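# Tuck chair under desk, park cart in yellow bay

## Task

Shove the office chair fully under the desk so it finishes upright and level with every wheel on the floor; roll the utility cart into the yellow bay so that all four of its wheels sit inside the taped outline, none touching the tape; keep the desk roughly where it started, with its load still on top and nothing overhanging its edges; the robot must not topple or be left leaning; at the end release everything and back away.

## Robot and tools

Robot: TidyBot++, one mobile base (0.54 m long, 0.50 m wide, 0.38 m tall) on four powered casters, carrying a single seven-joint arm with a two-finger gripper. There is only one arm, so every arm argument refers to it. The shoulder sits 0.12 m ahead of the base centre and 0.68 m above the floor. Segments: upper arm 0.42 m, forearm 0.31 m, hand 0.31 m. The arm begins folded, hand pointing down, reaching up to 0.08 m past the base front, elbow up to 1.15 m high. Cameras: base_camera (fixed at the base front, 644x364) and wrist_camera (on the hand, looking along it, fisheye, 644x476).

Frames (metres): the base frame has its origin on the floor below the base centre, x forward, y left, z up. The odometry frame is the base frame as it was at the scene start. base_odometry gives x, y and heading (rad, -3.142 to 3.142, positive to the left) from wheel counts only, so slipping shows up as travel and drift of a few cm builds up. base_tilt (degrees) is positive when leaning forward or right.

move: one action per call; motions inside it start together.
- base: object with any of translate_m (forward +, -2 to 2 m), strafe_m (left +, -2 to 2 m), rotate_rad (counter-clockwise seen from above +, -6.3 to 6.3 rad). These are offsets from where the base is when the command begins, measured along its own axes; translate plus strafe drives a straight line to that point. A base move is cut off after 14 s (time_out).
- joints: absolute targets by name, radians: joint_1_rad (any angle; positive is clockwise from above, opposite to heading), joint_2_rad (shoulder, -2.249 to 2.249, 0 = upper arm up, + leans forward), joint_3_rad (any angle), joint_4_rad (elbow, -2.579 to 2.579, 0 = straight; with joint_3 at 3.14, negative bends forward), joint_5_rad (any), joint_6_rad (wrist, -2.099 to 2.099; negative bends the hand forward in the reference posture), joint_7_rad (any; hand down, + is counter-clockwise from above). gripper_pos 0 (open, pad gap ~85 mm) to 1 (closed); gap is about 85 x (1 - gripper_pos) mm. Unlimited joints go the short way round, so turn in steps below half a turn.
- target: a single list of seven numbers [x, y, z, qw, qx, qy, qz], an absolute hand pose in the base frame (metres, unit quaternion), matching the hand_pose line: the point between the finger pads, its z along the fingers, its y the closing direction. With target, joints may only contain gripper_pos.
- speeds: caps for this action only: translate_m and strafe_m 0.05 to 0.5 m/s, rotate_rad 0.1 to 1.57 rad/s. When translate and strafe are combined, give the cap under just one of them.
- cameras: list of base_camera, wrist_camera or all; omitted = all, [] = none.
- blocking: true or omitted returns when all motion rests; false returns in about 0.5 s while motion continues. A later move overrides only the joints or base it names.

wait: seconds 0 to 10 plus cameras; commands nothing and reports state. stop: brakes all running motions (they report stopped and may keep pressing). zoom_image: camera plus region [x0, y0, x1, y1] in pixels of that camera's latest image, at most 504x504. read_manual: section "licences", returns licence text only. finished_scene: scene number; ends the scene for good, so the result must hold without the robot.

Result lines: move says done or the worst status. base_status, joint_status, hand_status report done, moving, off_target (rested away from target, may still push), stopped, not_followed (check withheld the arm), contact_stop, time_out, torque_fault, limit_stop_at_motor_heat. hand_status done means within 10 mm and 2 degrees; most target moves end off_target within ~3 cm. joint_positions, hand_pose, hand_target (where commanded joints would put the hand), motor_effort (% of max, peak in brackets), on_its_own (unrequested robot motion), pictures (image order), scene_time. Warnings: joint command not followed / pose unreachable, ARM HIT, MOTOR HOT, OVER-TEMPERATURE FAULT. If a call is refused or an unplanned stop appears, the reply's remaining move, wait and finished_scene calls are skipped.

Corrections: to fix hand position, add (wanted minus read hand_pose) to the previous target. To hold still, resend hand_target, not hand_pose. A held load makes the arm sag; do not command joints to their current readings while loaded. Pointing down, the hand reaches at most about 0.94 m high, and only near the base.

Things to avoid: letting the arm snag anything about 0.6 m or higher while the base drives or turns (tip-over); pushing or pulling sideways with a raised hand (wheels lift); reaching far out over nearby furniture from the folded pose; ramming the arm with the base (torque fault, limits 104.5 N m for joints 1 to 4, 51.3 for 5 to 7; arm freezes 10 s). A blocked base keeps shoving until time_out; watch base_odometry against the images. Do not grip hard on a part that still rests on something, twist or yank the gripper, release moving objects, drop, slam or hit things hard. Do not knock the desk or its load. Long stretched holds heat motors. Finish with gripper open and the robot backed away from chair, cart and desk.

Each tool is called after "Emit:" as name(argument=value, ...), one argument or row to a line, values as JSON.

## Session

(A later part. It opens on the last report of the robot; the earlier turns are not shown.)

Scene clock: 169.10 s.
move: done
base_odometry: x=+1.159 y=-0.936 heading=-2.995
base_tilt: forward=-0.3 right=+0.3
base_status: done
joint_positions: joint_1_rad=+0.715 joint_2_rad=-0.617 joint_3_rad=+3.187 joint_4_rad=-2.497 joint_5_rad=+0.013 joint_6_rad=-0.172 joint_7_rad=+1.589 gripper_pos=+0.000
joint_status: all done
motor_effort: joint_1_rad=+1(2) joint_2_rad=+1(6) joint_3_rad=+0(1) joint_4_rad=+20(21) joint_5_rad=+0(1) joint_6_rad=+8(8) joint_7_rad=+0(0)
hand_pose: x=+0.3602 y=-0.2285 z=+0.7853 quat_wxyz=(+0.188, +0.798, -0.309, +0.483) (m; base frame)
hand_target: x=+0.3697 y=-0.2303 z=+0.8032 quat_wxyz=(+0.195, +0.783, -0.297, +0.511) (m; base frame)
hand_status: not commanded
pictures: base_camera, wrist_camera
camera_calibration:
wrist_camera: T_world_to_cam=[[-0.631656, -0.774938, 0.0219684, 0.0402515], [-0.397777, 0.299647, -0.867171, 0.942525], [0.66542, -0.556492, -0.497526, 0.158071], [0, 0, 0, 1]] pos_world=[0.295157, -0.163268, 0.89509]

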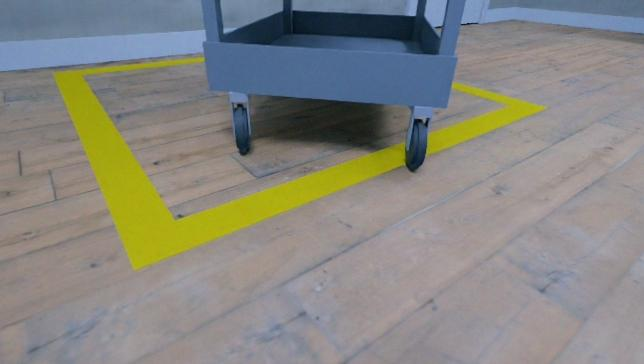

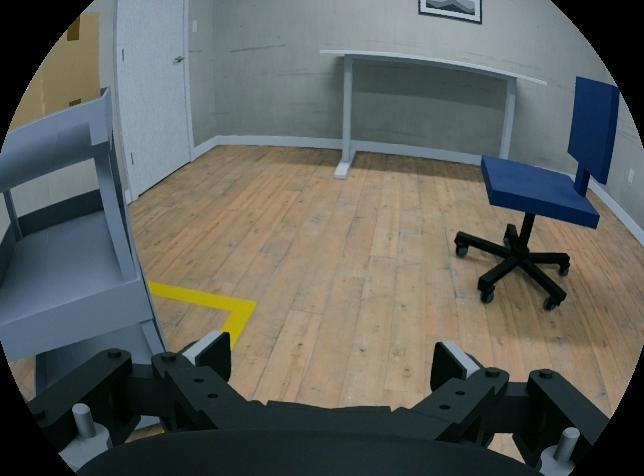

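Emit:
move(
  base={"translate_m":0.6},
  joints={"joint_1_rad":1.57,"joint_6_rad":-1.0},
  speeds={"translate_m":0.2},
  cameras=[],
)

Emit:
move(
  base={"translate_m":0.184,"strafe_m":-0.17,"rotate_rad":0.35},
  speeds={"translate_m":0.1,"rotate_rad":0.14},
  cameras=[],
)

Emit:
move(
  base={"translate_m":0.194,"strafe_m":-0.17,"rotate_rad":0.35},
  speeds={"translate_m":0.1,"rotate_rad":0.14},
  cameras=[],
)

Emit:
move(
  base={"translate_m":-0.6},
  joints={"joint_1_rad":0.3,"joint_6_rad":-0.1},
)

Scene clock: 182.10 s.
move: done
base_odometry: x=+0.566 y=-1.024 heading=-2.995
base_tilt: forward=-0.6 right=+0.1
base_status: done
joint_positions: joint_1_rad=+1.556 joint_2_rad=-0.618 joint_3_rad=+3.187 joint_4_rad=-2.497 joint_5_rad=+0.013 joint_6_rad=-0.925 joint_7_rad=+1.589 gripper_pos=+0.000
joint_status: all done
motor_effort: joint_1_rad=+1(2) joint_2_rad=+4(6) joint_3_rad=+0(1) joint_4_rad=+18(21) joint_5_rad=+0(1) joint_6_rad=+3(9) joint_7_rad=+0(0)
hand_pose: x=+0.1149 y=-0.1590 z=+0.6357 quat_wxyz=(+0.116, +0.696, -0.698, +0.121) (m; base frame)
hand_target: x=+0.1138 y=-0.1347 z=+0.6271 quat_wxyz=(+0.088, +0.696, -0.707, +0.094) (m; base frame)
hand_status: not commanded
pictures: none
No camera images: "cameras" was empty.

Scene clock: 185.17 s.
move: done
base_odometry: x=+0.360 y=-0.883 heading=-2.646
base_tilt: forward=-0.7 right=+0.2
base_status: done
joint_positions: joint_1_rad=+1.557 joint_2_rad=-0.618 joint_3_rad=+3.187 joint_4_rad=-2.497 joint_5_rad=+0.013 joint_6_rad=-0.927 joint_7_rad=+1.589 gripper_pos=+0.000
joint_status: not commanded
motor_effort: joint_1_rad=+1(2) joint_2_rad=+4(6) joint_3_rad=+0(1) joint_4_rad=+17(18) joint_5_rad=+0(1) joint_6_rad=+3(4) joint_7_rad=+0(0)
hand_pose: x=+0.1148 y=-0.1584 z=+0.6355 quat_wxyz=(+0.115, +0.696, -0.699, +0.121) (m; base frame)
hand_target: x=+0.1138 y=-0.1347 z=+0.6271 quat_wxyz=(+0.088, +0.696, -0.707, +0.094) (m; base frame)
hand_status: not commanded
pictures: none
No camera images: "cameras" was empty.

Scene clock: 188.33 s.
move: done
base_odometry: x=+0.109 y=-0.825 heading=-2.298
base_tilt: forward=-0.6 right=+0.2
base_status: done
joint_positions: joint_1_rad=+1.557 joint_2_rad=-0.618 joint_3_rad=+3.187 joint_4_rad=-2.497 joint_5_rad=+0.013 joint_6_rad=-0.928 joint_7_rad=+1.589 gripper_pos=+0.000
joint_status: not commanded
motor_effort: joint_1_rad=+1(2) joint_2_rad=+4(6) joint_3_rad=+0(1) joint_4_rad=+17(18) joint_5_rad=+0(1) joint_6_rad=+3(4) joint_7_rad=+0(0)
hand_pose: x=+0.1148 y=-0.1583 z=+0.6355 quat_wxyz=(+0.115, +0.696, -0.699, +0.121) (m; base frame)
hand_target: x=+0.1138 y=-0.1347 z=+0.6271 quat_wxyz=(+0.088, +0.696, -0.707, +0.094) (m; base frame)
hand_status: not commanded
pictures: none
No camera images: "cameras" was empty.

Scene clock: 191.17 s.
move: done
base_odometry: x=+0.507 y=-0.377 heading=-2.297
base_tilt: forward=-0.3 right=+0.3
base_status: done
joint_positions: joint_1_rad=+0.315 joint_2_rad=-0.618 joint_3_rad=+3.187 joint_4_rad=-2.497 joint_5_rad=+0.013 joint_6_rad=-0.173 joint_7_rad=+1.589 gripper_pos=+0.000
joint_status: all done
motor_effort: joint_1_rad=+1(2) joint_2_rad=+1(5) joint_3_rad=+0(2) joint_4_rad=+21(21) joint_5_rad=+0(1) joint_6_rad=+8(8) joint_7_rad=+0(0)
hand_pose: x=+0.4300 y=-0.1165 z=+0.7855 quat_wxyz=(+0.088, +0.843, -0.144, +0.511) (m; base frame)
hand_target: x=+0.4396 y=-0.1145 z=+0.8032 quat_wxyz=(+0.090, +0.826, -0.135, +0.540) (m; base frame)
hand_status: not commanded
pictures: base_camera, wrist_camera
camera_calibration:
wrist_camera: T_world_to_cam=[[-0.280112, -0.959716, 0.0219798, -0.00158572], [-0.482479, 0.120953, -0.867516, 0.952818], [0.82991, -0.253606, -0.496923, 0.138159], [0, 0, 0, 1]] pos_world=[0.344611, -0.0817298, 0.895274]

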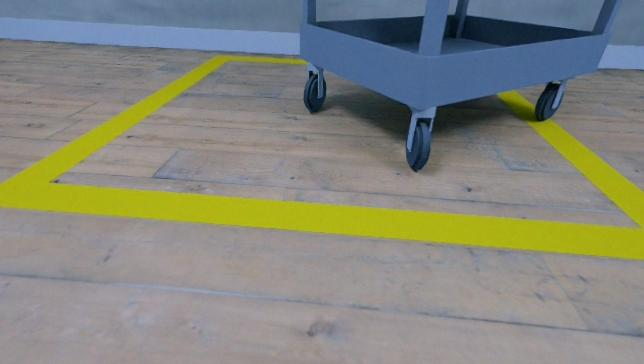

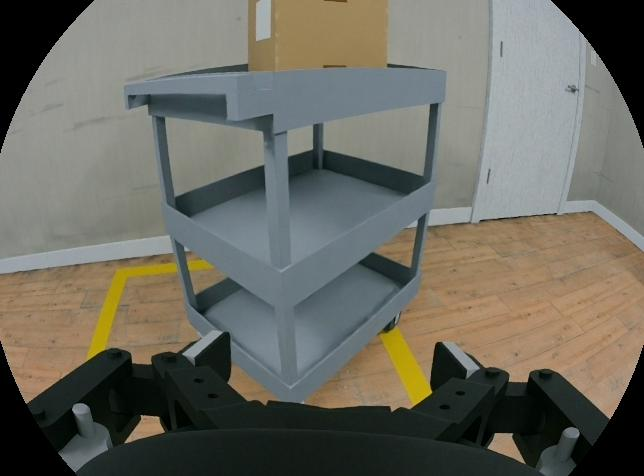

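Emit:
move(
  base={"translate_m":0.38,"strafe_m":-0.89},
  joints={"joint_1_rad":1.57,"joint_6_rad":-1.0},
  cameras=[],
)

Emit:
move(
  base={"rotate_rad":0.665},
)

Scene clock: 205.43 s.
move: done
base_odometry: x=-0.410 y=-0.069 heading=-2.298
base_tilt: forward=-0.3 right=+0.3
base_status: done
joint_positions: joint_1_rad=+1.555 joint_2_rad=-0.619 joint_3_rad=+3.187 joint_4_rad=-2.497 joint_5_rad=+0.013 joint_6_rad=-0.924 joint_7_rad=+1.589 gripper_pos=+0.000
joint_status: all done
motor_effort: joint_1_rad=+1(2) joint_2_rad=+4(5) joint_3_rad=+0(1) joint_4_rad=+17(21) joint_5_rad=+0(1) joint_6_rad=+3(9) joint_7_rad=+0(0)
hand_pose: x=+0.1151 y=-0.1594 z=+0.6359 quat_wxyz=(+0.116, +0.696, -0.698, +0.122) (m; base frame)
hand_target: x=+0.1138 y=-0.1347 z=+0.6271 quat_wxyz=(+0.088, +0.696, -0.707, +0.094) (m; base frame)
hand_status: not commanded
pictures: none
No camera images: "cameras" was empty.

Scene clock: 207.03 s.
move: done
base_odometry: x=-0.410 y=-0.069 heading=-1.633
base_tilt: forward=-0.3 right=+0.3
base_status: done
joint_positions: joint_1_rad=+1.556 joint_2_rad=-0.619 joint_3_rad=+3.187 joint_4_rad=-2.497 joint_5_rad=+0.013 joint_6_rad=-0.926 joint_7_rad=+1.589 gripper_pos=+0.000
joint_status: not commanded
motor_effort: joint_1_rad=+1(2) joint_2_rad=+4(5) joint_3_rad=+0(0) joint_4_rad=+17(18) joint_5_rad=+0(0) joint_6_rad=+3(3) joint_7_rad=+0(0)
hand_pose: x=+0.1148 y=-0.1588 z=+0.6357 quat_wxyz=(+0.116, +0.696, -0.698, +0.121) (m; base frame)
hand_target: x=+0.1138 y=-0.1347 z=+0.6271 quat_wxyz=(+0.088, +0.696, -0.707, +0.094) (m; base frame)
hand_status: not commanded
pictures: base_camera, wrist_camera
camera_calibration:
wrist_camera: T_world_to_cam=[[-0.99809, -0.0528834, -0.0319406, 0.133557], [-0.0411665, 0.954785, -0.294435, 0.39329], [0.0460671, -0.292557, -0.955138, 0.689725], [0, 0, 0, 1]] pos_world=[0.117719, -0.16666, 0.778847]

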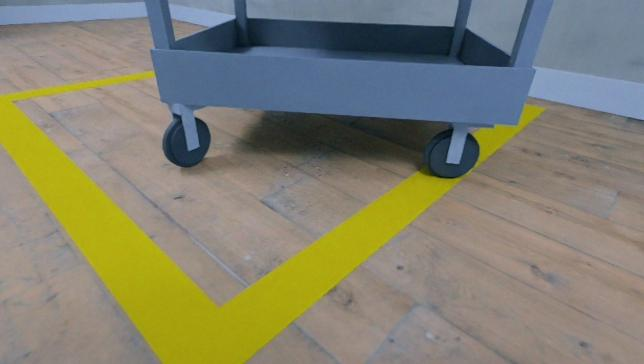

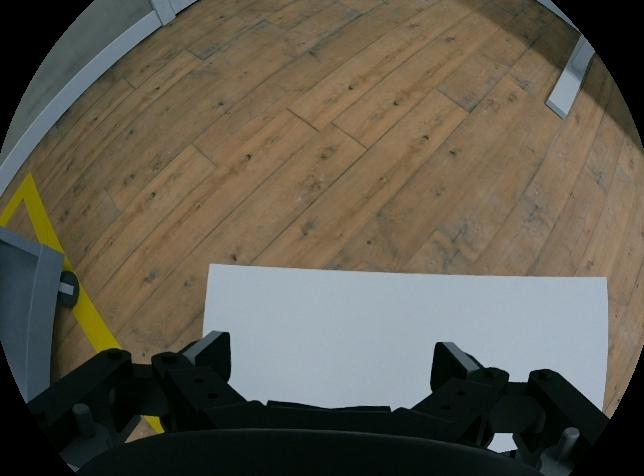

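Emit:
move(
  base={"translate_m":0.5,"strafe_m":0.02},
  speeds={"translate_m":0.2},
  cameras=[],
)

Emit:
move(
  base={"translate_m":0.195,"strafe_m":-0.1,"rotate_rad":0.28},
  speeds={"translate_m":0.1,"rotate_rad":0.13},
  cameras=[],
)

Emit:
move(
  base={"translate_m":0.175,"strafe_m":-0.1,"rotate_rad":0.28},
  speeds={"translate_m":0.1,"rotate_rad":0.13},
  cameras=[],
)

Emit:
move(
  base={"translate_m":-0.7},
  joints={"joint_1_rad":0,"joint_6_rad":-0.3},
)

Scene clock: 218.00 s.
move: done
base_odometry: x=-0.422 y=-0.570 heading=-1.632
base_tilt: forward=-0.3 right=+0.3
base_status: done
joint_positions: joint_1_rad=+1.557 joint_2_rad=-0.619 joint_3_rad=+3.187 joint_4_rad=-2.497 joint_5_rad=+0.013 joint_6_rad=-0.926 joint_7_rad=+1.589 gripper_pos=+0.000
joint_status: not commanded
motor_effort: joint_1_rad=+1(2) joint_2_rad=+4(4) joint_3_rad=+0(1) joint_4_rad=+17(18) joint_5_rad=+0(1) joint_6_rad=+3(3) joint_7_rad=+0(0)
hand_pose: x=+0.1148 y=-0.1588 z=+0.6357 quat_wxyz=(+0.116, +0.696, -0.698, +0.121) (m; base frame)
hand_target: x=+0.1138 y=-0.1347 z=+0.6271 quat_wxyz=(+0.088, +0.696, -0.707, +0.094) (m; base frame)
hand_status: not commanded
pictures: none
No camera images: "cameras" was empty.

Scene clock: 220.73 s.
move: done
base_odometry: x=-0.533 y=-0.758 heading=-1.352
base_tilt: forward=-0.3 right=+0.3
base_status: done
joint_positions: joint_1_rad=+1.557 joint_2_rad=-0.619 joint_3_rad=+3.187 joint_4_rad=-2.497 joint_5_rad=+0.013 joint_6_rad=-0.927 joint_7_rad=+1.589 gripper_pos=+0.000
joint_status: not commanded
motor_effort: joint_1_rad=+1(2) joint_2_rad=+4(5) joint_3_rad=+0(1) joint_4_rad=+18(18) joint_5_rad=+0(1) joint_6_rad=+3(4) joint_7_rad=+0(0)
hand_pose: x=+0.1147 y=-0.1585 z=+0.6356 quat_wxyz=(+0.115, +0.696, -0.699, +0.121) (m; base frame)
hand_target: x=+0.1138 y=-0.1347 z=+0.6271 quat_wxyz=(+0.088, +0.696, -0.707, +0.094) (m; base frame)
hand_status: not commanded
pictures: none
No camera images: "cameras" was empty.

Scene clock: 223.30 s.
move: done
base_odometry: x=-0.593 y=-0.951 heading=-1.072
base_tilt: forward=-0.3 right=+0.3
base_status: done
joint_positions: joint_1_rad=+1.557 joint_2_rad=-0.619 joint_3_rad=+3.187 joint_4_rad=-2.497 joint_5_rad=+0.013 joint_6_rad=-0.928 joint_7_rad=+1.589 gripper_pos=+0.000
joint_status: not commanded
motor_effort: joint_1_rad=+1(1) joint_2_rad=+4(6) joint_3_rad=+0(1) joint_4_rad=+17(18) joint_5_rad=+0(1) joint_6_rad=+3(4) joint_7_rad=+0(1)
hand_pose: x=+0.1147 y=-0.1583 z=+0.6356 quat_wxyz=(+0.115, +0.696, -0.699, +0.121) (m; base frame)
hand_target: x=+0.1138 y=-0.1347 z=+0.6271 quat_wxyz=(+0.088, +0.696, -0.707, +0.094) (m; base frame)
hand_status: not commanded
pictures: none
No camera images: "cameras" was empty.

Scene clock: 226.10 s.
move: done
base_odometry: x=-0.928 y=-0.336 heading=-1.072
base_tilt: forward=-0.3 right=+0.3
base_status: done
joint_positions: joint_1_rad=+0.015 joint_2_rad=-0.619 joint_3_rad=+3.187 joint_4_rad=-2.497 joint_5_rad=+0.013 joint_6_rad=-0.374 joint_7_rad=+1.589 gripper_pos=+0.000
joint_status: all done
motor_effort: joint_1_rad=+1(2) joint_2_rad=+2(6) joint_3_rad=+0(1) joint_4_rad=+20(21) joint_5_rad=+0(1) joint_6_rad=+7(8) joint_7_rad=+0(0)
hand_pose: x=+0.4162 y=-0.0170 z=+0.7333 quat_wxyz=(+0.008, +0.903, -0.017, +0.430) (m; base frame)
hand_target: x=+0.4287 y=-0.0129 z=+0.7491 quat_wxyz=(+0.005, +0.887, -0.010, +0.461) (m; base frame)
hand_status: not commanded
pictures: base_camera, wrist_camera
camera_calibration:
wrist_camera: T_world_to_cam=[[0.0218968, -0.999725, 0.00836432, -0.0252023], [-0.659879, -0.0207373, -0.751086, 0.874831], [0.751053, 0.010927, -0.660152, 0.305915], [0, 0, 0, 1]] pos_world=[0.348076, -0.0103964, 0.859235]

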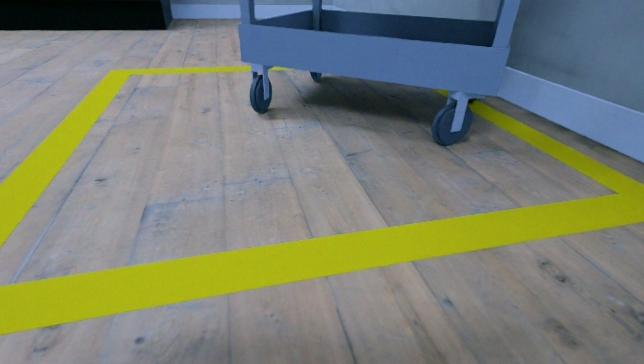

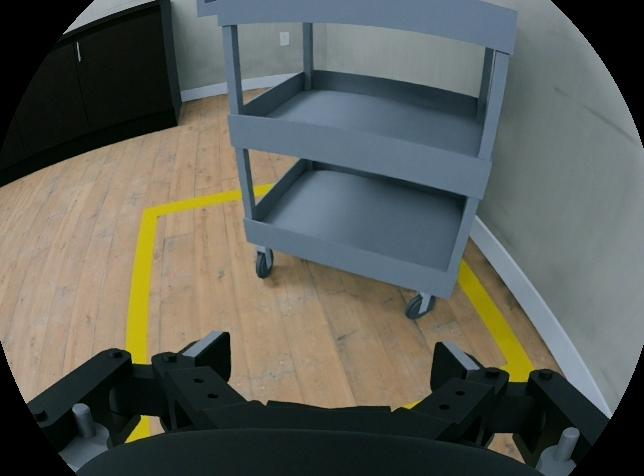

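Emit:
move(
  base={"translate_m":0.0,"strafe_m":0.16,"rotate_rad":-0.3},
  joints={"joint_1_rad":0,"joint_2_rad":0.337,"joint_4_rad":-1.825,"joint_6_rad":-0.49,"joint_7_rad":0,"joint_3_rad":3.1416,"joint_5_rad":0},
)

Scene clock: 251.93 s.
move: done
base_odometry: x=-0.787 y=-0.260 heading=-1.373
base_tilt: forward=-0.3 right=+0.3
base_status: done
joint_positions: joint_1_rad=+0.011 joint_2_rad=+0.318 joint_3_rad=+3.160 joint_4_rad=-1.843 joint_5_rad=+0.013 joint_6_rad=-0.413 joint_7_rad=+0.047 gripper_pos=+0.000
joint_status: all done
motor_effort: joint_1_rad=+1(2) joint_2_rad=-29(30) joint_3_rad=+0(2) joint_4_rad=+16(21) joint_5_rad=+0(1) joint_6_rad=+5(8) joint_7_rad=+0(1)
hand_pose: x=+0.6792 y=-0.0168 z=+0.6441 quat_wxyz=(-0.185, +0.689, -0.669, +0.210) (m; base frame)
hand_target: x=+0.6655 y=+0.0013 z=+0.6290 quat_wxyz=(-0.171, +0.686, -0.686, +0.171) (m; base frame)
hand_status: not commanded
pictures: base_camera, wrist_camera
camera_calibration:
wrist_camera: T_world_to_cam=[[-0.819312, -0.0817785, -0.567486, 0.927683], [-0.0758389, 0.996536, -0.0341145, 0.140005], [0.568311, 0.0150872, -0.822676, 0.278376], [0, 0, 0, 1]] pos_world=[0.612475, -0.0678554, 0.760237]

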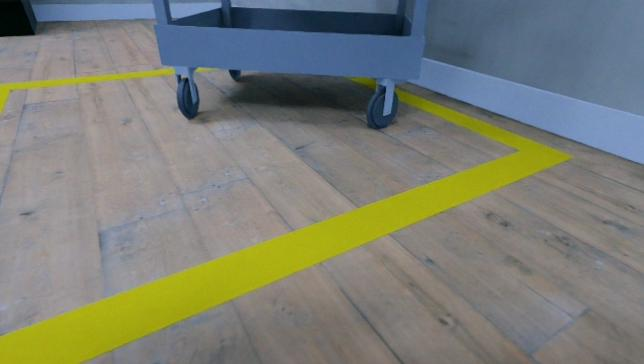

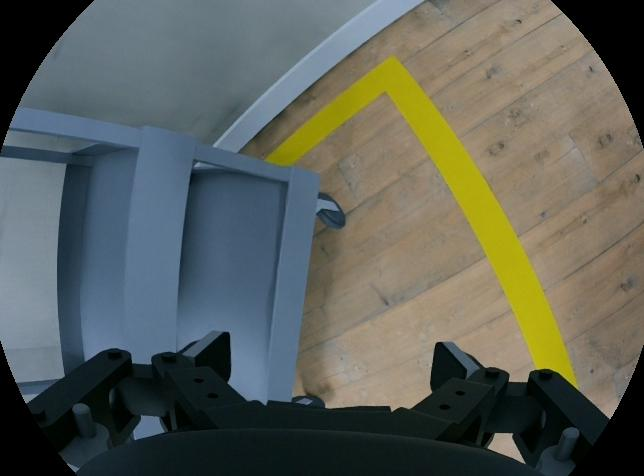

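Emit:
move(
  base={"translate_m":0.24,"strafe_m":0.03},
  speeds={"translate_m":0.2},
)

Scene clock: 258.77 s.
move: done
base_odometry: x=-0.710 y=-0.489 heading=-1.372
base_tilt: forward=-0.2 right=+0.3
base_status: done
joint_positions: joint_1_rad=+0.011 joint_2_rad=+0.320 joint_3_rad=+3.159 joint_4_rad=-1.837 joint_5_rad=+0.013 joint_6_rad=-0.417 joint_7_rad=+0.045 gripper_pos=+0.000
joint_status: not commanded
motor_effort: joint_1_rad=+1(2) joint_2_rad=-29(31) joint_3_rad=+0(2) joint_4_rad=+16(18) joint_5_rad=+0(1) joint_6_rad=+5(5) joint_7_rad=+0(1)
hand_pose: x=+0.6807 y=-0.0159 z=+0.6448 quat_wxyz=(-0.186, +0.688, -0.669, +0.210) (m; base frame)
hand_target: x=+0.6655 y=+0.0013 z=+0.6290 quat_wxyz=(-0.171, +0.686, -0.686, +0.171) (m; base frame)
hand_status: not commanded
pictures: base_camera, wrist_camera
camera_calibration:
wrist_camera: T_world_to_cam=[[-0.819425, -0.0807193, -0.567474, 0.929448], [-0.0756433, 0.996604, -0.0325322, 0.138108], [0.568173, 0.0162679, -0.822748, 0.278238], [0, 0, 0, 1]] pos_world=[0.613973, -0.0671414, 0.76085]

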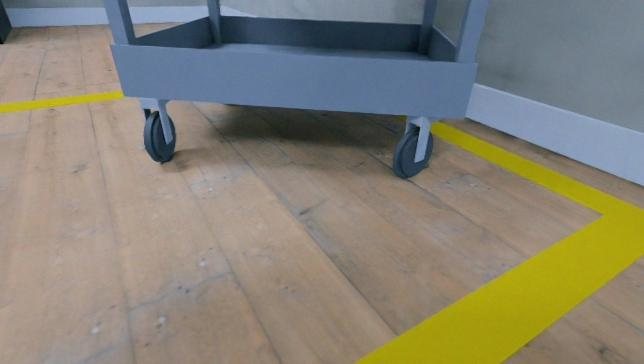

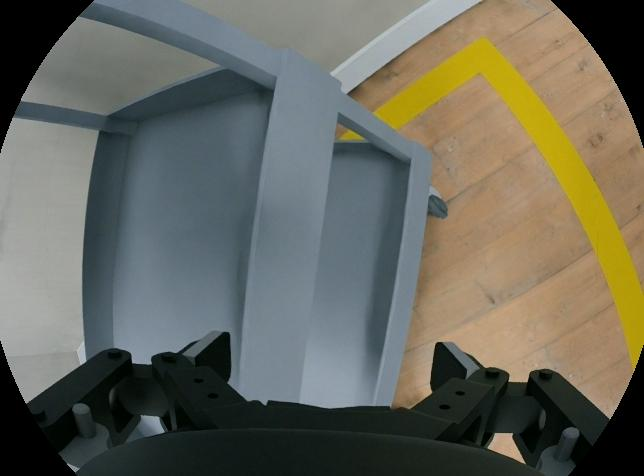

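Emit:
move(
  base={"translate_m":0.135,"strafe_m":0.03},
  speeds={"translate_m":0.15},
  cameras=["wrist_camera"],
)

Emit:
move(
  joints={"joint_2_rad":0.457,"joint_4_rad":-1.94,"joint_6_rad":-0.3},
)

Scene clock: 262.97 s.
move: done
base_odometry: x=-0.654 y=-0.616 heading=-1.373
base_tilt: forward=-0.3 right=+0.3
base_status: done
joint_positions: joint_1_rad=+0.011 joint_2_rad=+0.322 joint_3_rad=+3.158 joint_4_rad=-1.835 joint_5_rad=+0.013 joint_6_rad=-0.419 joint_7_rad=+0.045 gripper_pos=+0.000
joint_status: not commanded
motor_effort: joint_1_rad=+1(3) joint_2_rad=-29(31) joint_3_rad=+0(2) joint_4_rad=+16(18) joint_5_rad=+0(1) joint_6_rad=+5(5) joint_7_rad=+0(0)
hand_pose: x=+0.6809 y=-0.0154 z=+0.6444 quat_wxyz=(-0.185, +0.689, -0.669, +0.209) (m; base frame)
hand_target: x=+0.6655 y=+0.0013 z=+0.6290 quat_wxyz=(-0.171, +0.686, -0.686, +0.171) (m; base frame)
hand_status: not commanded
pictures: wrist_camera
camera_calibration:
wrist_camera: T_world_to_cam=[[-0.820286, -0.0811343, -0.566169, 0.929155], [-0.0764117, 0.996559, -0.0321029, 0.137883], [0.566826, 0.0169285, -0.823663, 0.279383], [0, 0, 0, 1]] pos_world=[0.614347, -0.0667518, 0.760603]

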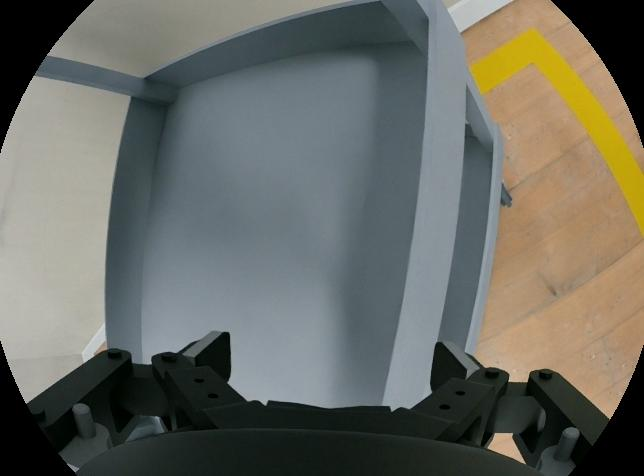

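Scene clock: 264.17 s.
move: done
base_odometry: x=-0.655 y=-0.616 heading=-1.373
base_tilt: forward=-0.3 right=+0.3
base_status: not commanded
joint_positions: joint_1_rad=+0.011 joint_2_rad=+0.446 joint_3_rad=+3.158 joint_4_rad=-1.930 joint_5_rad=+0.013 joint_6_rad=-0.359 joint_7_rad=+0.045 gripper_pos=+0.000
joint_status: all done
motor_effort: joint_1_rad=+1(1) joint_2_rad=-30(34) joint_3_rad=-1(1) joint_4_rad=+13(16) joint_5_rad=+0(0) joint_6_rad=+4(5) joint_7_rad=+0(1)
hand_pose: x=+0.6416 y=-0.0145 z=+0.5490 quat_wxyz=(-0.133, +0.703, -0.682, +0.153) (m; base frame)
hand_target: x=+0.6516 y=+0.0013 z=+0.5472 quat_wxyz=(-0.156, +0.690, -0.690, +0.156) (m; base frame)
hand_status: not commanded
pictures: base_camera, wrist_camera
camera_calibration:
wrist_camera: T_world_to_cam=[[-0.899466, -0.0800677, -0.429594, 0.818788], [-0.0806701, 0.996599, -0.0168424, 0.125255], [0.429481, 0.0195062, -0.902865, 0.354702], [0, 0, 0, 1]] pos_world=[0.594239, -0.0661895, 0.674104]

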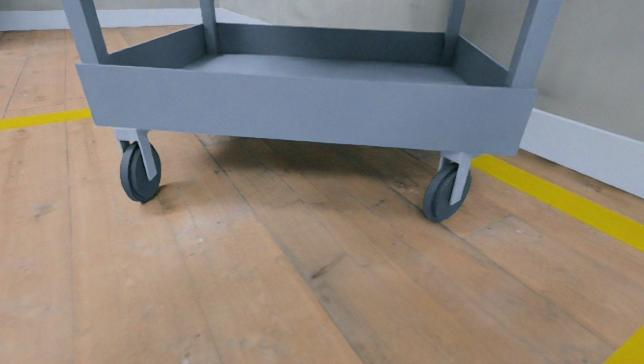

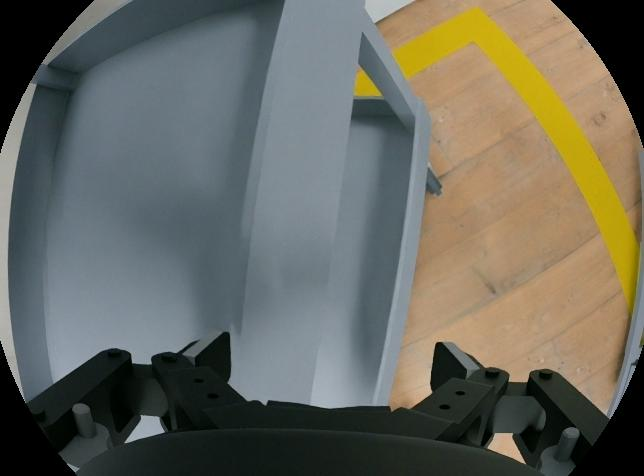

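Emit:
move(
  base={"translate_m":0.03},
  speeds={"translate_m":0.1},
  cameras=[],
)

Emit:
move(
  joints={"gripper_pos":1},
)

Scene clock: 267.60 s.
move: done
base_odometry: x=-0.648 y=-0.645 heading=-1.372
base_tilt: forward=-0.3 right=+0.3
base_status: done
joint_positions: joint_1_rad=+0.011 joint_2_rad=+0.446 joint_3_rad=+3.158 joint_4_rad=-1.930 joint_5_rad=+0.013 joint_6_rad=-0.359 joint_7_rad=+0.045 gripper_pos=+0.000
joint_status: not commanded
motor_effort: joint_1_rad=+1(2) joint_2_rad=-30(32) joint_3_rad=-1(2) joint_4_rad=+14(14) joint_5_rad=+0(1) joint_6_rad=+4(4) joint_7_rad=+0(0)
hand_pose: x=+0.6415 y=-0.0142 z=+0.5489 quat_wxyz=(-0.133, +0.703, -0.682, +0.152) (m; base frame)
hand_target: x=+0.6516 y=+0.0013 z=+0.5472 quat_wxyz=(-0.156, +0.690, -0.690, +0.156) (m; base frame)
hand_status: not commanded
pictures: none
No camera images: "cameras" was empty.

Scene clock: 268.77 s.
move: off_target
base_odometry: x=-0.648 y=-0.645 heading=-1.372
base_tilt: forward=-0.2 right=+0.3
base_status: not commanded
joint_positions: joint_1_rad=+0.011 joint_2_rad=+0.441 joint_3_rad=+3.158 joint_4_rad=-1.922 joint_5_rad=+0.010 joint_6_rad=-0.340 joint_7_rad=+0.023 gripper_pos=+0.935
joint_status: gripper_pos off_target (ended at +0.935, target +1.000)
motor_effort: joint_1_rad=-1(2) joint_2_rad=-29(30) joint_3_rad=-3(3) joint_4_rad=+12(14) joint_5_rad=+2(3) joint_6_rad=+5(5) joint_7_rad=+2(3)
hand_pose: x=+0.6514 y=-0.0142 z=+0.5566 quat_wxyz=(-0.146, +0.693, -0.688, +0.162) (m; base frame)
hand_target: x=+0.6516 y=+0.0013 z=+0.5472 quat_wxyz=(-0.156, +0.690, -0.690, +0.156) (m; base frame)
hand_status: not commanded
pictures: base_camera, wrist_camera
camera_calibration:
wrist_camera: T_world_to_cam=[[-0.886918, -0.0569297, -0.458406, 0.839058], [-0.0594938, 0.998189, -0.00885787, 0.107602], [0.45808, 0.0194161, -0.888699, 0.330786], [0, 0, 0, 1]] pos_world=[0.59905, -0.0660626, 0.679552]

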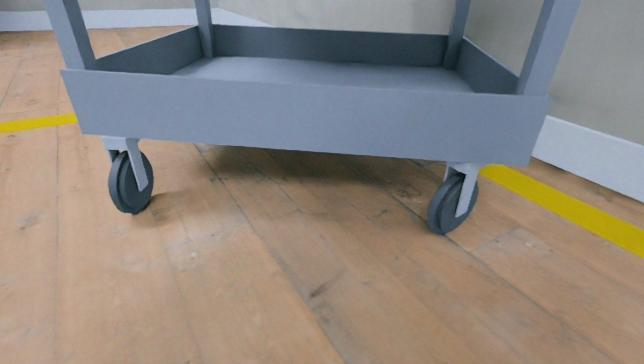

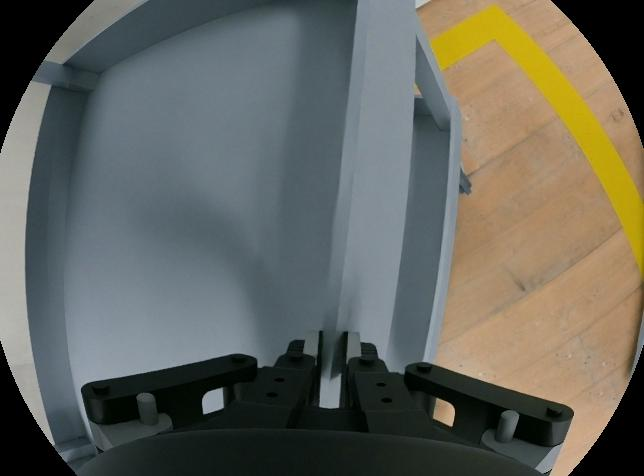

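Emit:
move(
  base={"translate_m":-0.12,"strafe_m":0.17},
  speeds={"translate_m":0.08},
)

Scene clock: 273.40 s.
move: done
base_odometry: x=-0.505 y=-0.494 heading=-1.373
base_tilt: forward=-0.3 right=+0.2
base_status: done
joint_positions: joint_1_rad=+0.027 joint_2_rad=+0.441 joint_3_rad=+3.168 joint_4_rad=-1.926 joint_5_rad=+0.010 joint_6_rad=-0.331 joint_7_rad=+0.007 gripper_pos=+0.937
joint_status: not commanded
motor_effort: joint_1_rad=-2(9) joint_2_rad=-28(35) joint_3_rad=-3(9) joint_4_rad=+14(15) joint_5_rad=+4(5) joint_6_rad=+6(8) joint_7_rad=+5(6)
hand_pose: x=+0.6516 y=-0.0283 z=+0.5564 quat_wxyz=(-0.145, +0.678, -0.701, +0.166) (m; base frame)
hand_target: x=+0.6516 y=+0.0013 z=+0.5472 quat_wxyz=(-0.156, +0.690, -0.690, +0.156) (m; base frame)
hand_status: not commanded
pictures: base_camera, wrist_camera
camera_calibration:
wrist_camera: T_world_to_cam=[[-0.885952, -0.0201793, -0.463337, 0.841531], [-0.0192314, 0.999792, -0.00677035, 0.0943957], [0.463378, 0.00291244, -0.886156, 0.325513], [0, 0, 0, 1]] pos_world=[0.596536, -0.0783427, 0.679007]

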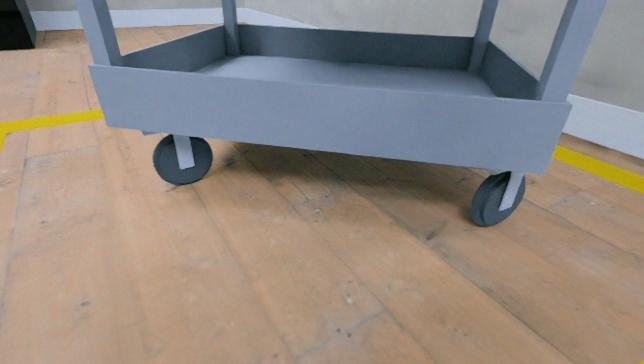

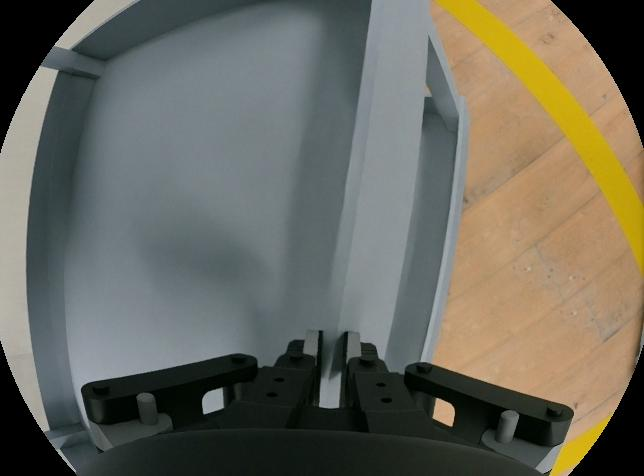

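Emit:
move(
  joints={"gripper_pos":0},
  cameras=[],
)

Emit:
move(
  joints={"joint_2_rad":0.317,"joint_4_rad":-1.825,"joint_6_rad":-0.49},
  cameras=[],
)

Emit:
move(
  base={"translate_m":-0.5},
)

Emit:
move(
  joints={"joint_1_rad":0,"joint_2_rad":-0.62,"joint_4_rad":-2.5,"joint_6_rad":-0.2,"joint_7_rad":1.57},
)

Scene clock: 277.37 s.
move: done
base_odometry: x=-0.505 y=-0.494 heading=-1.373
base_tilt: forward=-0.3 right=+0.2
base_status: not commanded
joint_positions: joint_1_rad=+0.010 joint_2_rad=+0.442 joint_3_rad=+3.155 joint_4_rad=-1.926 joint_5_rad=+0.010 joint_6_rad=-0.331 joint_7_rad=+0.006 gripper_pos=+0.000
joint_status: all done
motor_effort: joint_1_rad=+1(2) joint_2_rad=-30(32) joint_3_rad=+0(3) joint_4_rad=+14(15) joint_5_rad=+0(5) joint_6_rad=+4(6) joint_7_rad=+0(5)
hand_pose: x=+0.6519 y=-0.0121 z=+0.5561 quat_wxyz=(-0.149, +0.688, -0.692, +0.161) (m; base frame)
hand_target: x=+0.6516 y=+0.0013 z=+0.5472 quat_wxyz=(-0.156, +0.690, -0.690, +0.156) (m; base frame)
hand_status: not commanded
pictures: none
No camera images: "cameras" was empty.

Scene clock: 278.63 s.
move: done
base_odometry: x=-0.505 y=-0.494 heading=-1.373
base_tilt: forward=-0.3 right=+0.3
base_status: not commanded
joint_positions: joint_1_rad=+0.010 joint_2_rad=+0.302 joint_3_rad=+3.155 joint_4_rad=-1.831 joint_5_rad=+0.010 joint_6_rad=-0.417 joint_7_rad=+0.006 gripper_pos=+0.000
joint_status: all done
motor_effort: joint_1_rad=+1(1) joint_2_rad=-28(33) joint_3_rad=+0(1) joint_4_rad=+17(17) joint_5_rad=+0(1) joint_6_rad=+5(6) joint_7_rad=+0(0)
hand_pose: x=+0.6838 y=-0.0128 z=+0.6573 quat_wxyz=(-0.199, +0.674, -0.679, +0.213) (m; base frame)
hand_target: x=+0.6665 y=+0.0013 z=+0.6399 quat_wxyz=(-0.178, +0.684, -0.684, +0.178) (m; base frame)
hand_status: not commanded
pictures: none
No camera images: "cameras" was empty.

Scene clock: 280.97 s.
move: done
base_odometry: x=-0.603 y=-0.004 heading=-1.373
base_tilt: forward=-0.3 right=+0.3
base_status: done
joint_positions: joint_1_rad=+0.010 joint_2_rad=+0.301 joint_3_rad=+3.155 joint_4_rad=-1.831 joint_5_rad=+0.010 joint_6_rad=-0.421 joint_7_rad=+0.006 gripper_pos=+0.000
joint_status: not commanded
motor_effort: joint_1_rad=+1(2) joint_2_rad=-28(31) joint_3_rad=+0(1) joint_4_rad=+17(18) joint_5_rad=+0(1) joint_6_rad=+5(6) joint_7_rad=+0(1)
hand_pose: x=+0.6829 y=-0.0127 z=+0.6575 quat_wxyz=(-0.199, +0.674, -0.679, +0.212) (m; base frame)
hand_target: x=+0.6665 y=+0.0013 z=+0.6399 quat_wxyz=(-0.178, +0.684, -0.684, +0.178) (m; base frame)
hand_status: not commanded
pictures: base_camera, wrist_camera
camera_calibration:
wrist_camera: T_world_to_cam=[[-0.808372, -0.0437521, -0.587044, 0.944487], [-0.0468242, 0.998853, -0.00996613, 0.101038], [0.586806, 0.0194315, -0.809494, 0.266074], [0, 0, 0, 1]] pos_world=[0.612094, -0.064769, 0.770847]

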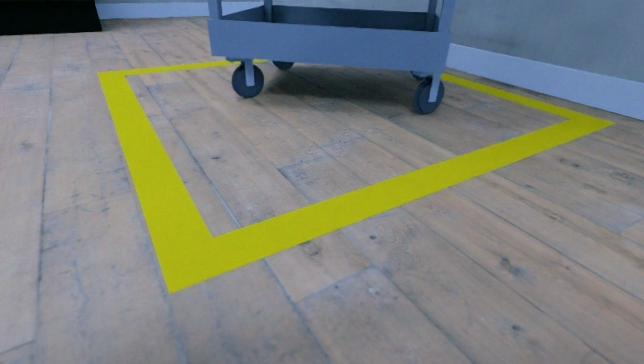

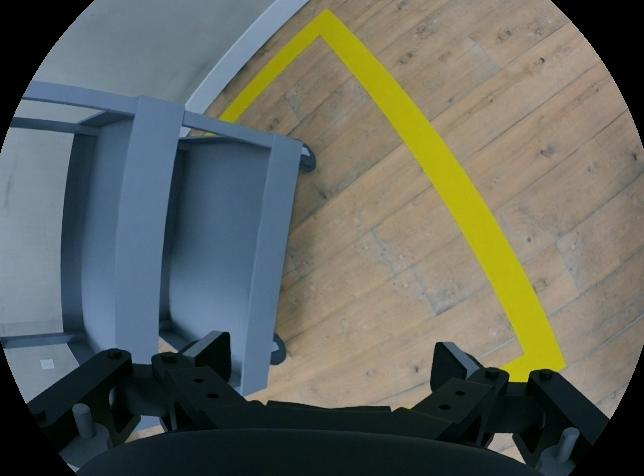

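Scene clock: 283.63 s.
move: done
base_odometry: x=-0.603 y=-0.004 heading=-1.373
base_tilt: forward=-0.3 right=+0.3
base_status: not commanded
joint_positions: joint_1_rad=+0.010 joint_2_rad=-0.610 joint_3_rad=+3.155 joint_4_rad=-2.478 joint_5_rad=+0.010 joint_6_rad=-0.272 joint_7_rad=+1.523 gripper_pos=+0.000
joint_status: all done
motor_effort: joint_1_rad=+1(2) joint_2_rad=+1(31) joint_3_rad=+0(1) joint_4_rad=+20(21) joint_5_rad=+0(1) joint_6_rad=+8(8) joint_7_rad=+0(1)
hand_pose: x=+0.4408 y=-0.0068 z=+0.7668 quat_wxyz=(-0.006, +0.877, -0.028, +0.480) (m; base frame)
hand_target: x=+0.4458 y=+0.0013 z=+0.7769 quat_wxyz=(+0.000, +0.862, +0.000, +0.506) (m; base frame)
hand_status: not commanded
pictures: base_camera, wrist_camera
camera_calibration:
wrist_camera: T_world_to_cam=[[0.013975, -0.999639, -0.0229584, 0.0116663], [-0.570279, 0.0108918, -0.821379, 0.931118], [0.821332, 0.0245715, -0.569921, 0.209389], [0, 0, 0, 1]] pos_world=[0.358857, -0.00362454, 0.884404]

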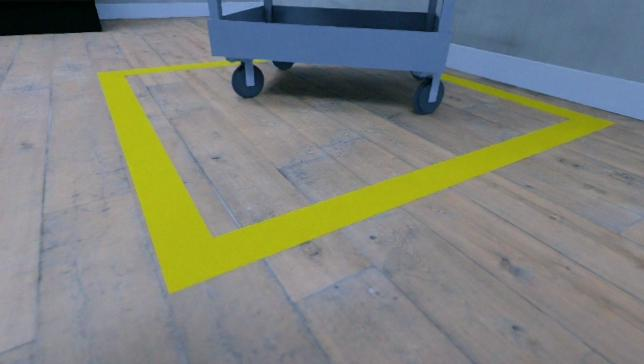

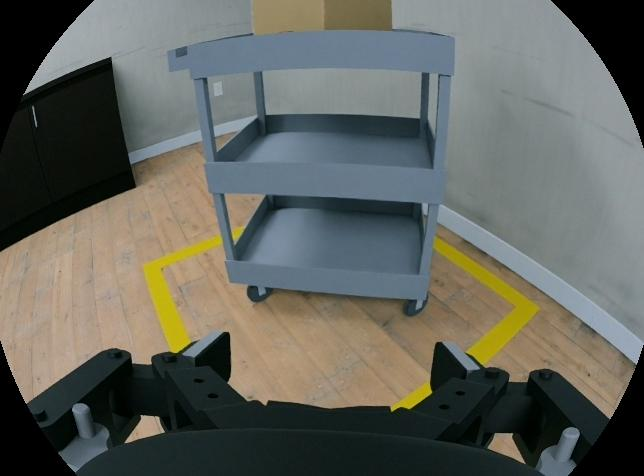

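Emit:
zoom_image(
  camera="base_camera",
  region=[200, 40, 500, 130],
)

Scaled by 1.680.

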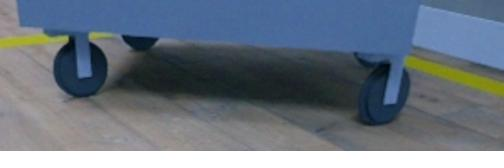

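Emit:
move(
  base={"translate_m":0.449,"strafe_m":1.13},
  cameras=[],
)

Emit:
move(
  base={"translate_m":0.449,"strafe_m":1.13},
  cameras=[],
)

Emit:
move(
  base={"rotate_rad":-2.73},
)

Scene clock: 294.77 s.
move: done
base_odometry: x=+0.593 y=-0.221 heading=-1.373
base_tilt: forward=-0.3 right=+0.2
base_status: done
joint_positions: joint_1_rad=+0.010 joint_2_rad=-0.611 joint_3_rad=+3.154 joint_4_rad=-2.478 joint_5_rad=+0.010 joint_6_rad=-0.270 joint_7_rad=+1.525 gripper_pos=+0.000
joint_status: not commanded
motor_effort: joint_1_rad=+1(2) joint_2_rad=+1(2) joint_3_rad=+0(1) joint_4_rad=+20(21) joint_5_rad=+0(0) joint_6_rad=+7(8) joint_7_rad=+0(0)
hand_pose: x=+0.4410 y=-0.0064 z=+0.7675 quat_wxyz=(-0.006, +0.876, -0.027, +0.481) (m; base frame)
hand_target: x=+0.4458 y=+0.0013 z=+0.7769 quat_wxyz=(+0.000, +0.862, +0.000, +0.506) (m; base frame)
hand_status: not commanded
pictures: none
No camera images: "cameras" was empty.

Scene clock: 298.53 s.
move: done
base_odometry: x=+1.789 y=-0.439 heading=-1.372
base_tilt: forward=-0.3 right=+0.3
base_status: done
joint_positions: joint_1_rad=+0.010 joint_2_rad=-0.611 joint_3_rad=+3.153 joint_4_rad=-2.479 joint_5_rad=+0.010 joint_6_rad=-0.269 joint_7_rad=+1.526 gripper_pos=+0.000
joint_status: not commanded
motor_effort: joint_1_rad=+1(2) joint_2_rad=+1(3) joint_3_rad=+0(1) joint_4_rad=+20(21) joint_5_rad=+0(1) joint_6_rad=+7(8) joint_7_rad=+0(0)
hand_pose: x=+0.4410 y=-0.0062 z=+0.7677 quat_wxyz=(-0.006, +0.876, -0.026, +0.482) (m; base frame)
hand_target: x=+0.4458 y=+0.0013 z=+0.7769 quat_wxyz=(+0.000, +0.862, +0.000, +0.506) (m; base frame)
hand_status: not commanded
pictures: none
No camera images: "cameras" was empty.

Scene clock: 301.57 s.
move: done
base_odometry: x=+1.789 y=-0.439 heading=+2.182
base_tilt: forward=-0.3 right=+0.3
base_status: done
joint_positions: joint_1_rad=+0.010 joint_2_rad=-0.611 joint_3_rad=+3.153 joint_4_rad=-2.479 joint_5_rad=+0.010 joint_6_rad=-0.268 joint_7_rad=+1.526 gripper_pos=+0.000
joint_status: not commanded
motor_effort: joint_1_rad=+1(2) joint_2_rad=+1(2) joint_3_rad=+0(1) joint_4_rad=+20(21) joint_5_rad=+0(0) joint_6_rad=+8(8) joint_7_rad=+0(0)
hand_pose: x=+0.4412 y=-0.0060 z=+0.7680 quat_wxyz=(-0.006, +0.876, -0.026, +0.482) (m; base frame)
hand_target: x=+0.4458 y=+0.0013 z=+0.7769 quat_wxyz=(+0.000, +0.862, +0.000, +0.506) (m; base frame)
hand_status: not commanded
pictures: base_camera, wrist_camera
camera_calibration:
wrist_camera: T_world_to_cam=[[0.0175786, -0.999658, -0.0193631, 0.00812878], [-0.566404, 0.00600274, -0.824106, 0.93265], [0.82394, 0.025454, -0.566105, 0.205697], [0, 0, 0, 1]] pos_world=[0.358632, -0.00270826, 0.885206]

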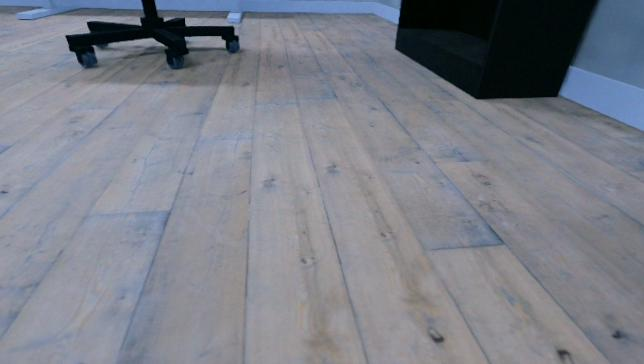

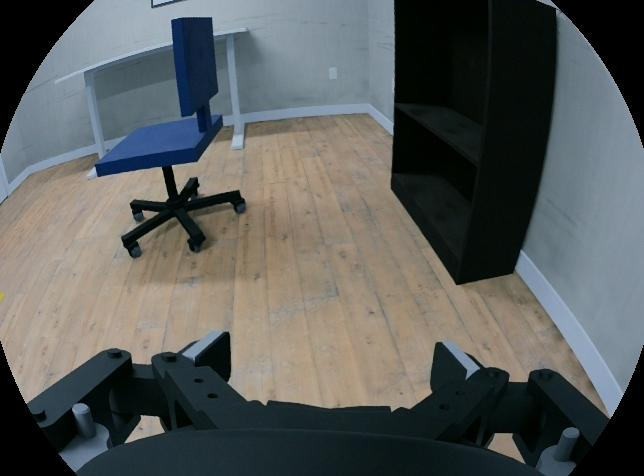

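Emit:
move(
  base={"translate_m":0.55,"strafe_m":0.9},
  joints={"gripper_pos":1,"joint_2_rad":0.78,"joint_4_rad":-1.9,"joint_6_rad":0.2},
)

Scene clock: 317.50 s.
move: done
base_odometry: x=+0.736 y=-0.505 heading=+2.181
base_tilt: forward=-0.3 right=+0.2
base_status: done
joint_positions: joint_1_rad=+0.003 joint_2_rad=+0.759 joint_3_rad=+3.151 joint_4_rad=-1.915 joint_5_rad=+0.010 joint_6_rad=+0.129 joint_7_rad=+1.526 gripper_pos=+0.999
joint_status: all done
motor_effort: joint_1_rad=+1(3) joint_2_rad=-36(39) joint_3_rad=-1(1) joint_4_rad=+11(21) joint_5_rad=+0(0) joint_6_rad=+5(8) joint_7_rad=+0(0)
hand_pose: x=+0.7253 y=-0.0062 z=+0.4491 quat_wxyz=(-0.001, +0.956, -0.021, +0.294) (m; base frame)
hand_target: x=+0.7462 y=+0.0013 z=+0.4539 quat_wxyz=(+0.000, +0.946, +0.000, +0.325) (m; base frame)
hand_status: not commanded
pictures: base_camera, wrist_camera
camera_calibration:
wrist_camera: T_world_to_cam=[[0.0199993, -0.999544, -0.0226382, -0.00348228], [-0.847571, -0.00493992, -0.53066, 0.902853], [0.530306, 0.0298002, -0.847283, 0.130315], [0, 0, 0, 1]] pos_world=[0.696194, -0.00290409, 0.589442]

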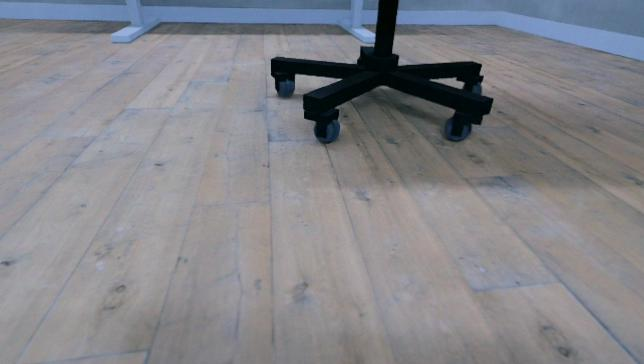

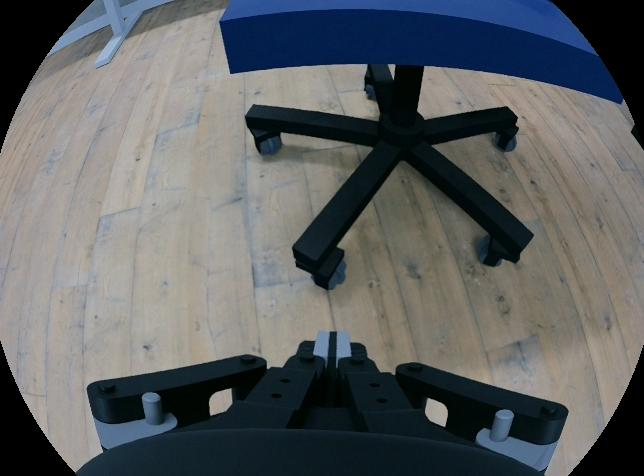

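Emit:
move(
  base={"strafe_m":-0.17,"rotate_rad":0.24},
  cameras=[],
)

Emit:
move(
  base={"translate_m":0.4},
  speeds={"translate_m":0.12},
)

Scene clock: 322.97 s.
move: done
base_odometry: x=+0.876 y=-0.407 heading=+2.422
base_tilt: forward=-0.3 right=+0.3
base_status: done
joint_positions: joint_1_rad=+0.004 joint_2_rad=+0.759 joint_3_rad=+3.143 joint_4_rad=-1.914 joint_5_rad=+0.010 joint_6_rad=+0.131 joint_7_rad=+1.526 gripper_pos=+0.999
joint_status: not commanded
motor_effort: joint_1_rad=+1(6) joint_2_rad=-37(39) joint_3_rad=-1(3) joint_4_rad=+11(11) joint_5_rad=+0(0) joint_6_rad=+5(5) joint_7_rad=+0(0)
hand_pose: x=+0.7264 y=-0.0013 z=+0.4498 quat_wxyz=(-0.005, +0.955, -0.019, +0.295) (m; base frame)
hand_target: x=+0.7462 y=+0.0013 z=+0.4539 quat_wxyz=(+0.000, +0.946, +0.000, +0.325) (m; base frame)
hand_status: not commanded
pictures: none
No camera images: "cameras" was empty.

Scene clock: 326.93 s.
move: done
base_odometry: x=+0.575 y=-0.143 heading=+2.422
base_tilt: forward=-0.2 right=+0.3
base_status: done
joint_positions: joint_1_rad=-0.007 joint_2_rad=+0.761 joint_3_rad=+3.132 joint_4_rad=-1.911 joint_5_rad=+0.010 joint_6_rad=+0.139 joint_7_rad=+1.526 gripper_pos=+0.999
joint_status: not commanded
motor_effort: joint_1_rad=+1(7) joint_2_rad=-36(39) joint_3_rad=-2(5) joint_4_rad=+10(21) joint_5_rad=+0(1) joint_6_rad=+5(12) joint_7_rad=+0(0)
hand_pose: x=+0.7293 y=+0.0121 z=+0.4508 quat_wxyz=(-0.011, +0.954, -0.011, +0.299) (m; base frame)
hand_target: x=+0.7462 y=+0.0013 z=+0.4539 quat_wxyz=(+0.000, +0.946, +0.000, +0.325) (m; base frame)
hand_status: not commanded
pictures: base_camera, wrist_camera
camera_calibration:
wrist_camera: T_world_to_cam=[[0.0453881, -0.99833, -0.0357391, 0.00214741], [-0.84114, -0.0188927, -0.540488, 0.907119], [0.53891, 0.0545933, -0.840593, 0.119528], [0, 0, 0, 1]] pos_world=[0.698502, 0.0127564, 0.590837]

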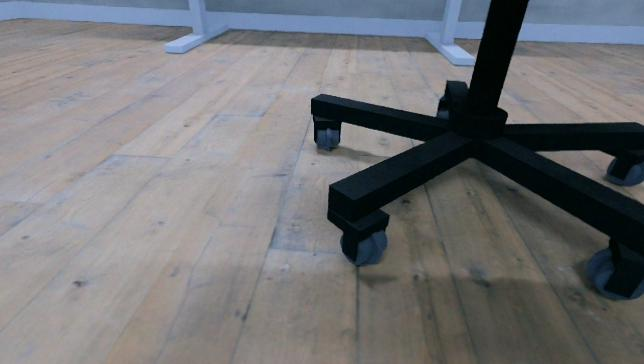

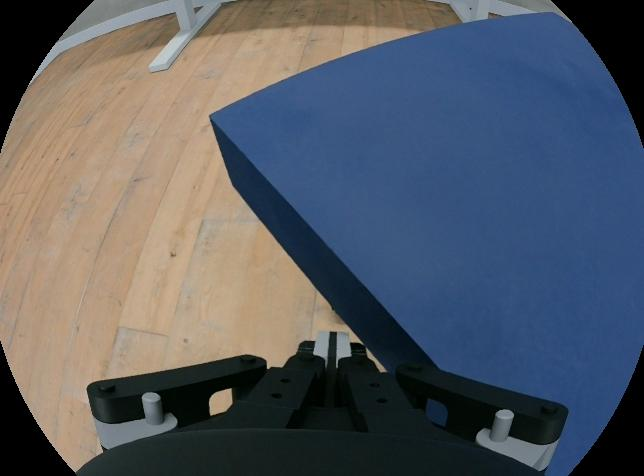

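Emit:
move(
  base={"translate_m":-0.4},
  cameras=[],
)

Emit:
move(
  base={"strafe_m":-0.6},
  joints={"joint_1_rad":0,"joint_2_rad":0.395,"joint_4_rad":-2.189,"joint_6_rad":0.83},
)

Scene clock: 338.00 s.
move: done
base_odometry: x=+0.876 y=-0.407 heading=+2.422
base_tilt: forward=-0.3 right=+0.3
base_status: done
joint_positions: joint_1_rad=-0.006 joint_2_rad=+0.762 joint_3_rad=+3.133 joint_4_rad=-1.903 joint_5_rad=+0.010 joint_6_rad=+0.139 joint_7_rad=+1.526 gripper_pos=+0.999
joint_status: not commanded
motor_effort: joint_1_rad=+1(7) joint_2_rad=-36(39) joint_3_rad=-1(4) joint_4_rad=+11(13) joint_5_rad=+0(0) joint_6_rad=+5(6) joint_7_rad=+0(0)
hand_pose: x=+0.7333 y=+0.0106 z=+0.4529 quat_wxyz=(-0.011, +0.953, -0.012, +0.303) (m; base frame)
hand_target: x=+0.7462 y=+0.0013 z=+0.4539 quat_wxyz=(+0.000, +0.946, +0.000, +0.325) (m; base frame)
hand_status: not commanded
pictures: none
No camera images: "cameras" was empty.

Scene clock: 340.27 s.
move: done
base_odometry: x=+1.272 y=+0.044 heading=+2.422
base_tilt: forward=-0.3 right=+0.3
base_status: done
joint_positions: joint_1_rad=+0.005 joint_2_rad=+0.386 joint_3_rad=+3.140 joint_4_rad=-2.167 joint_5_rad=+0.010 joint_6_rad=+0.759 joint_7_rad=+1.526 gripper_pos=+0.999
joint_status: all done
motor_effort: joint_1_rad=+1(7) joint_2_rad=-29(40) joint_3_rad=-1(3) joint_4_rad=+15(15) joint_5_rad=+0(1) joint_6_rad=+9(9) joint_7_rad=+0(1)
hand_pose: x=+0.7556 y=+0.0013 z=+0.7416 quat_wxyz=(-0.014, +0.781, -0.014, +0.624) (m; base frame)
hand_target: x=+0.7533 y=+0.0013 z=+0.7467 quat_wxyz=(+0.000, +0.769, +0.000, +0.639) (m; base frame)
hand_status: not commanded
pictures: base_camera, wrist_camera
camera_calibration:
wrist_camera: T_world_to_cam=[[0.0438138, -0.999028, -0.00491444, -0.0211666], [-0.257258, -0.0065289, -0.966321, 0.960822], [0.965349, 0.0436025, -0.257294, -0.404421], [0, 0, 0, 1]] pos_world=[0.638514, 0.0027608, 0.824303]

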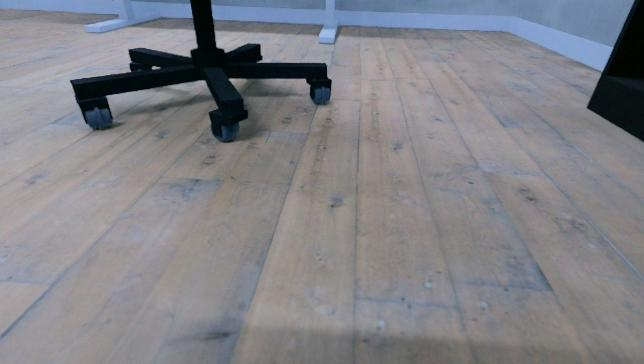

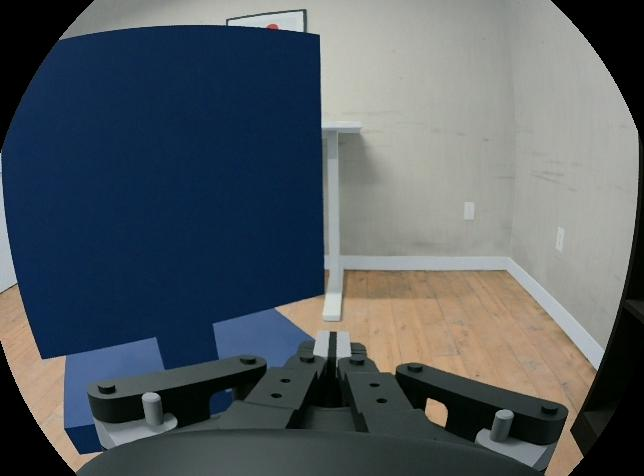

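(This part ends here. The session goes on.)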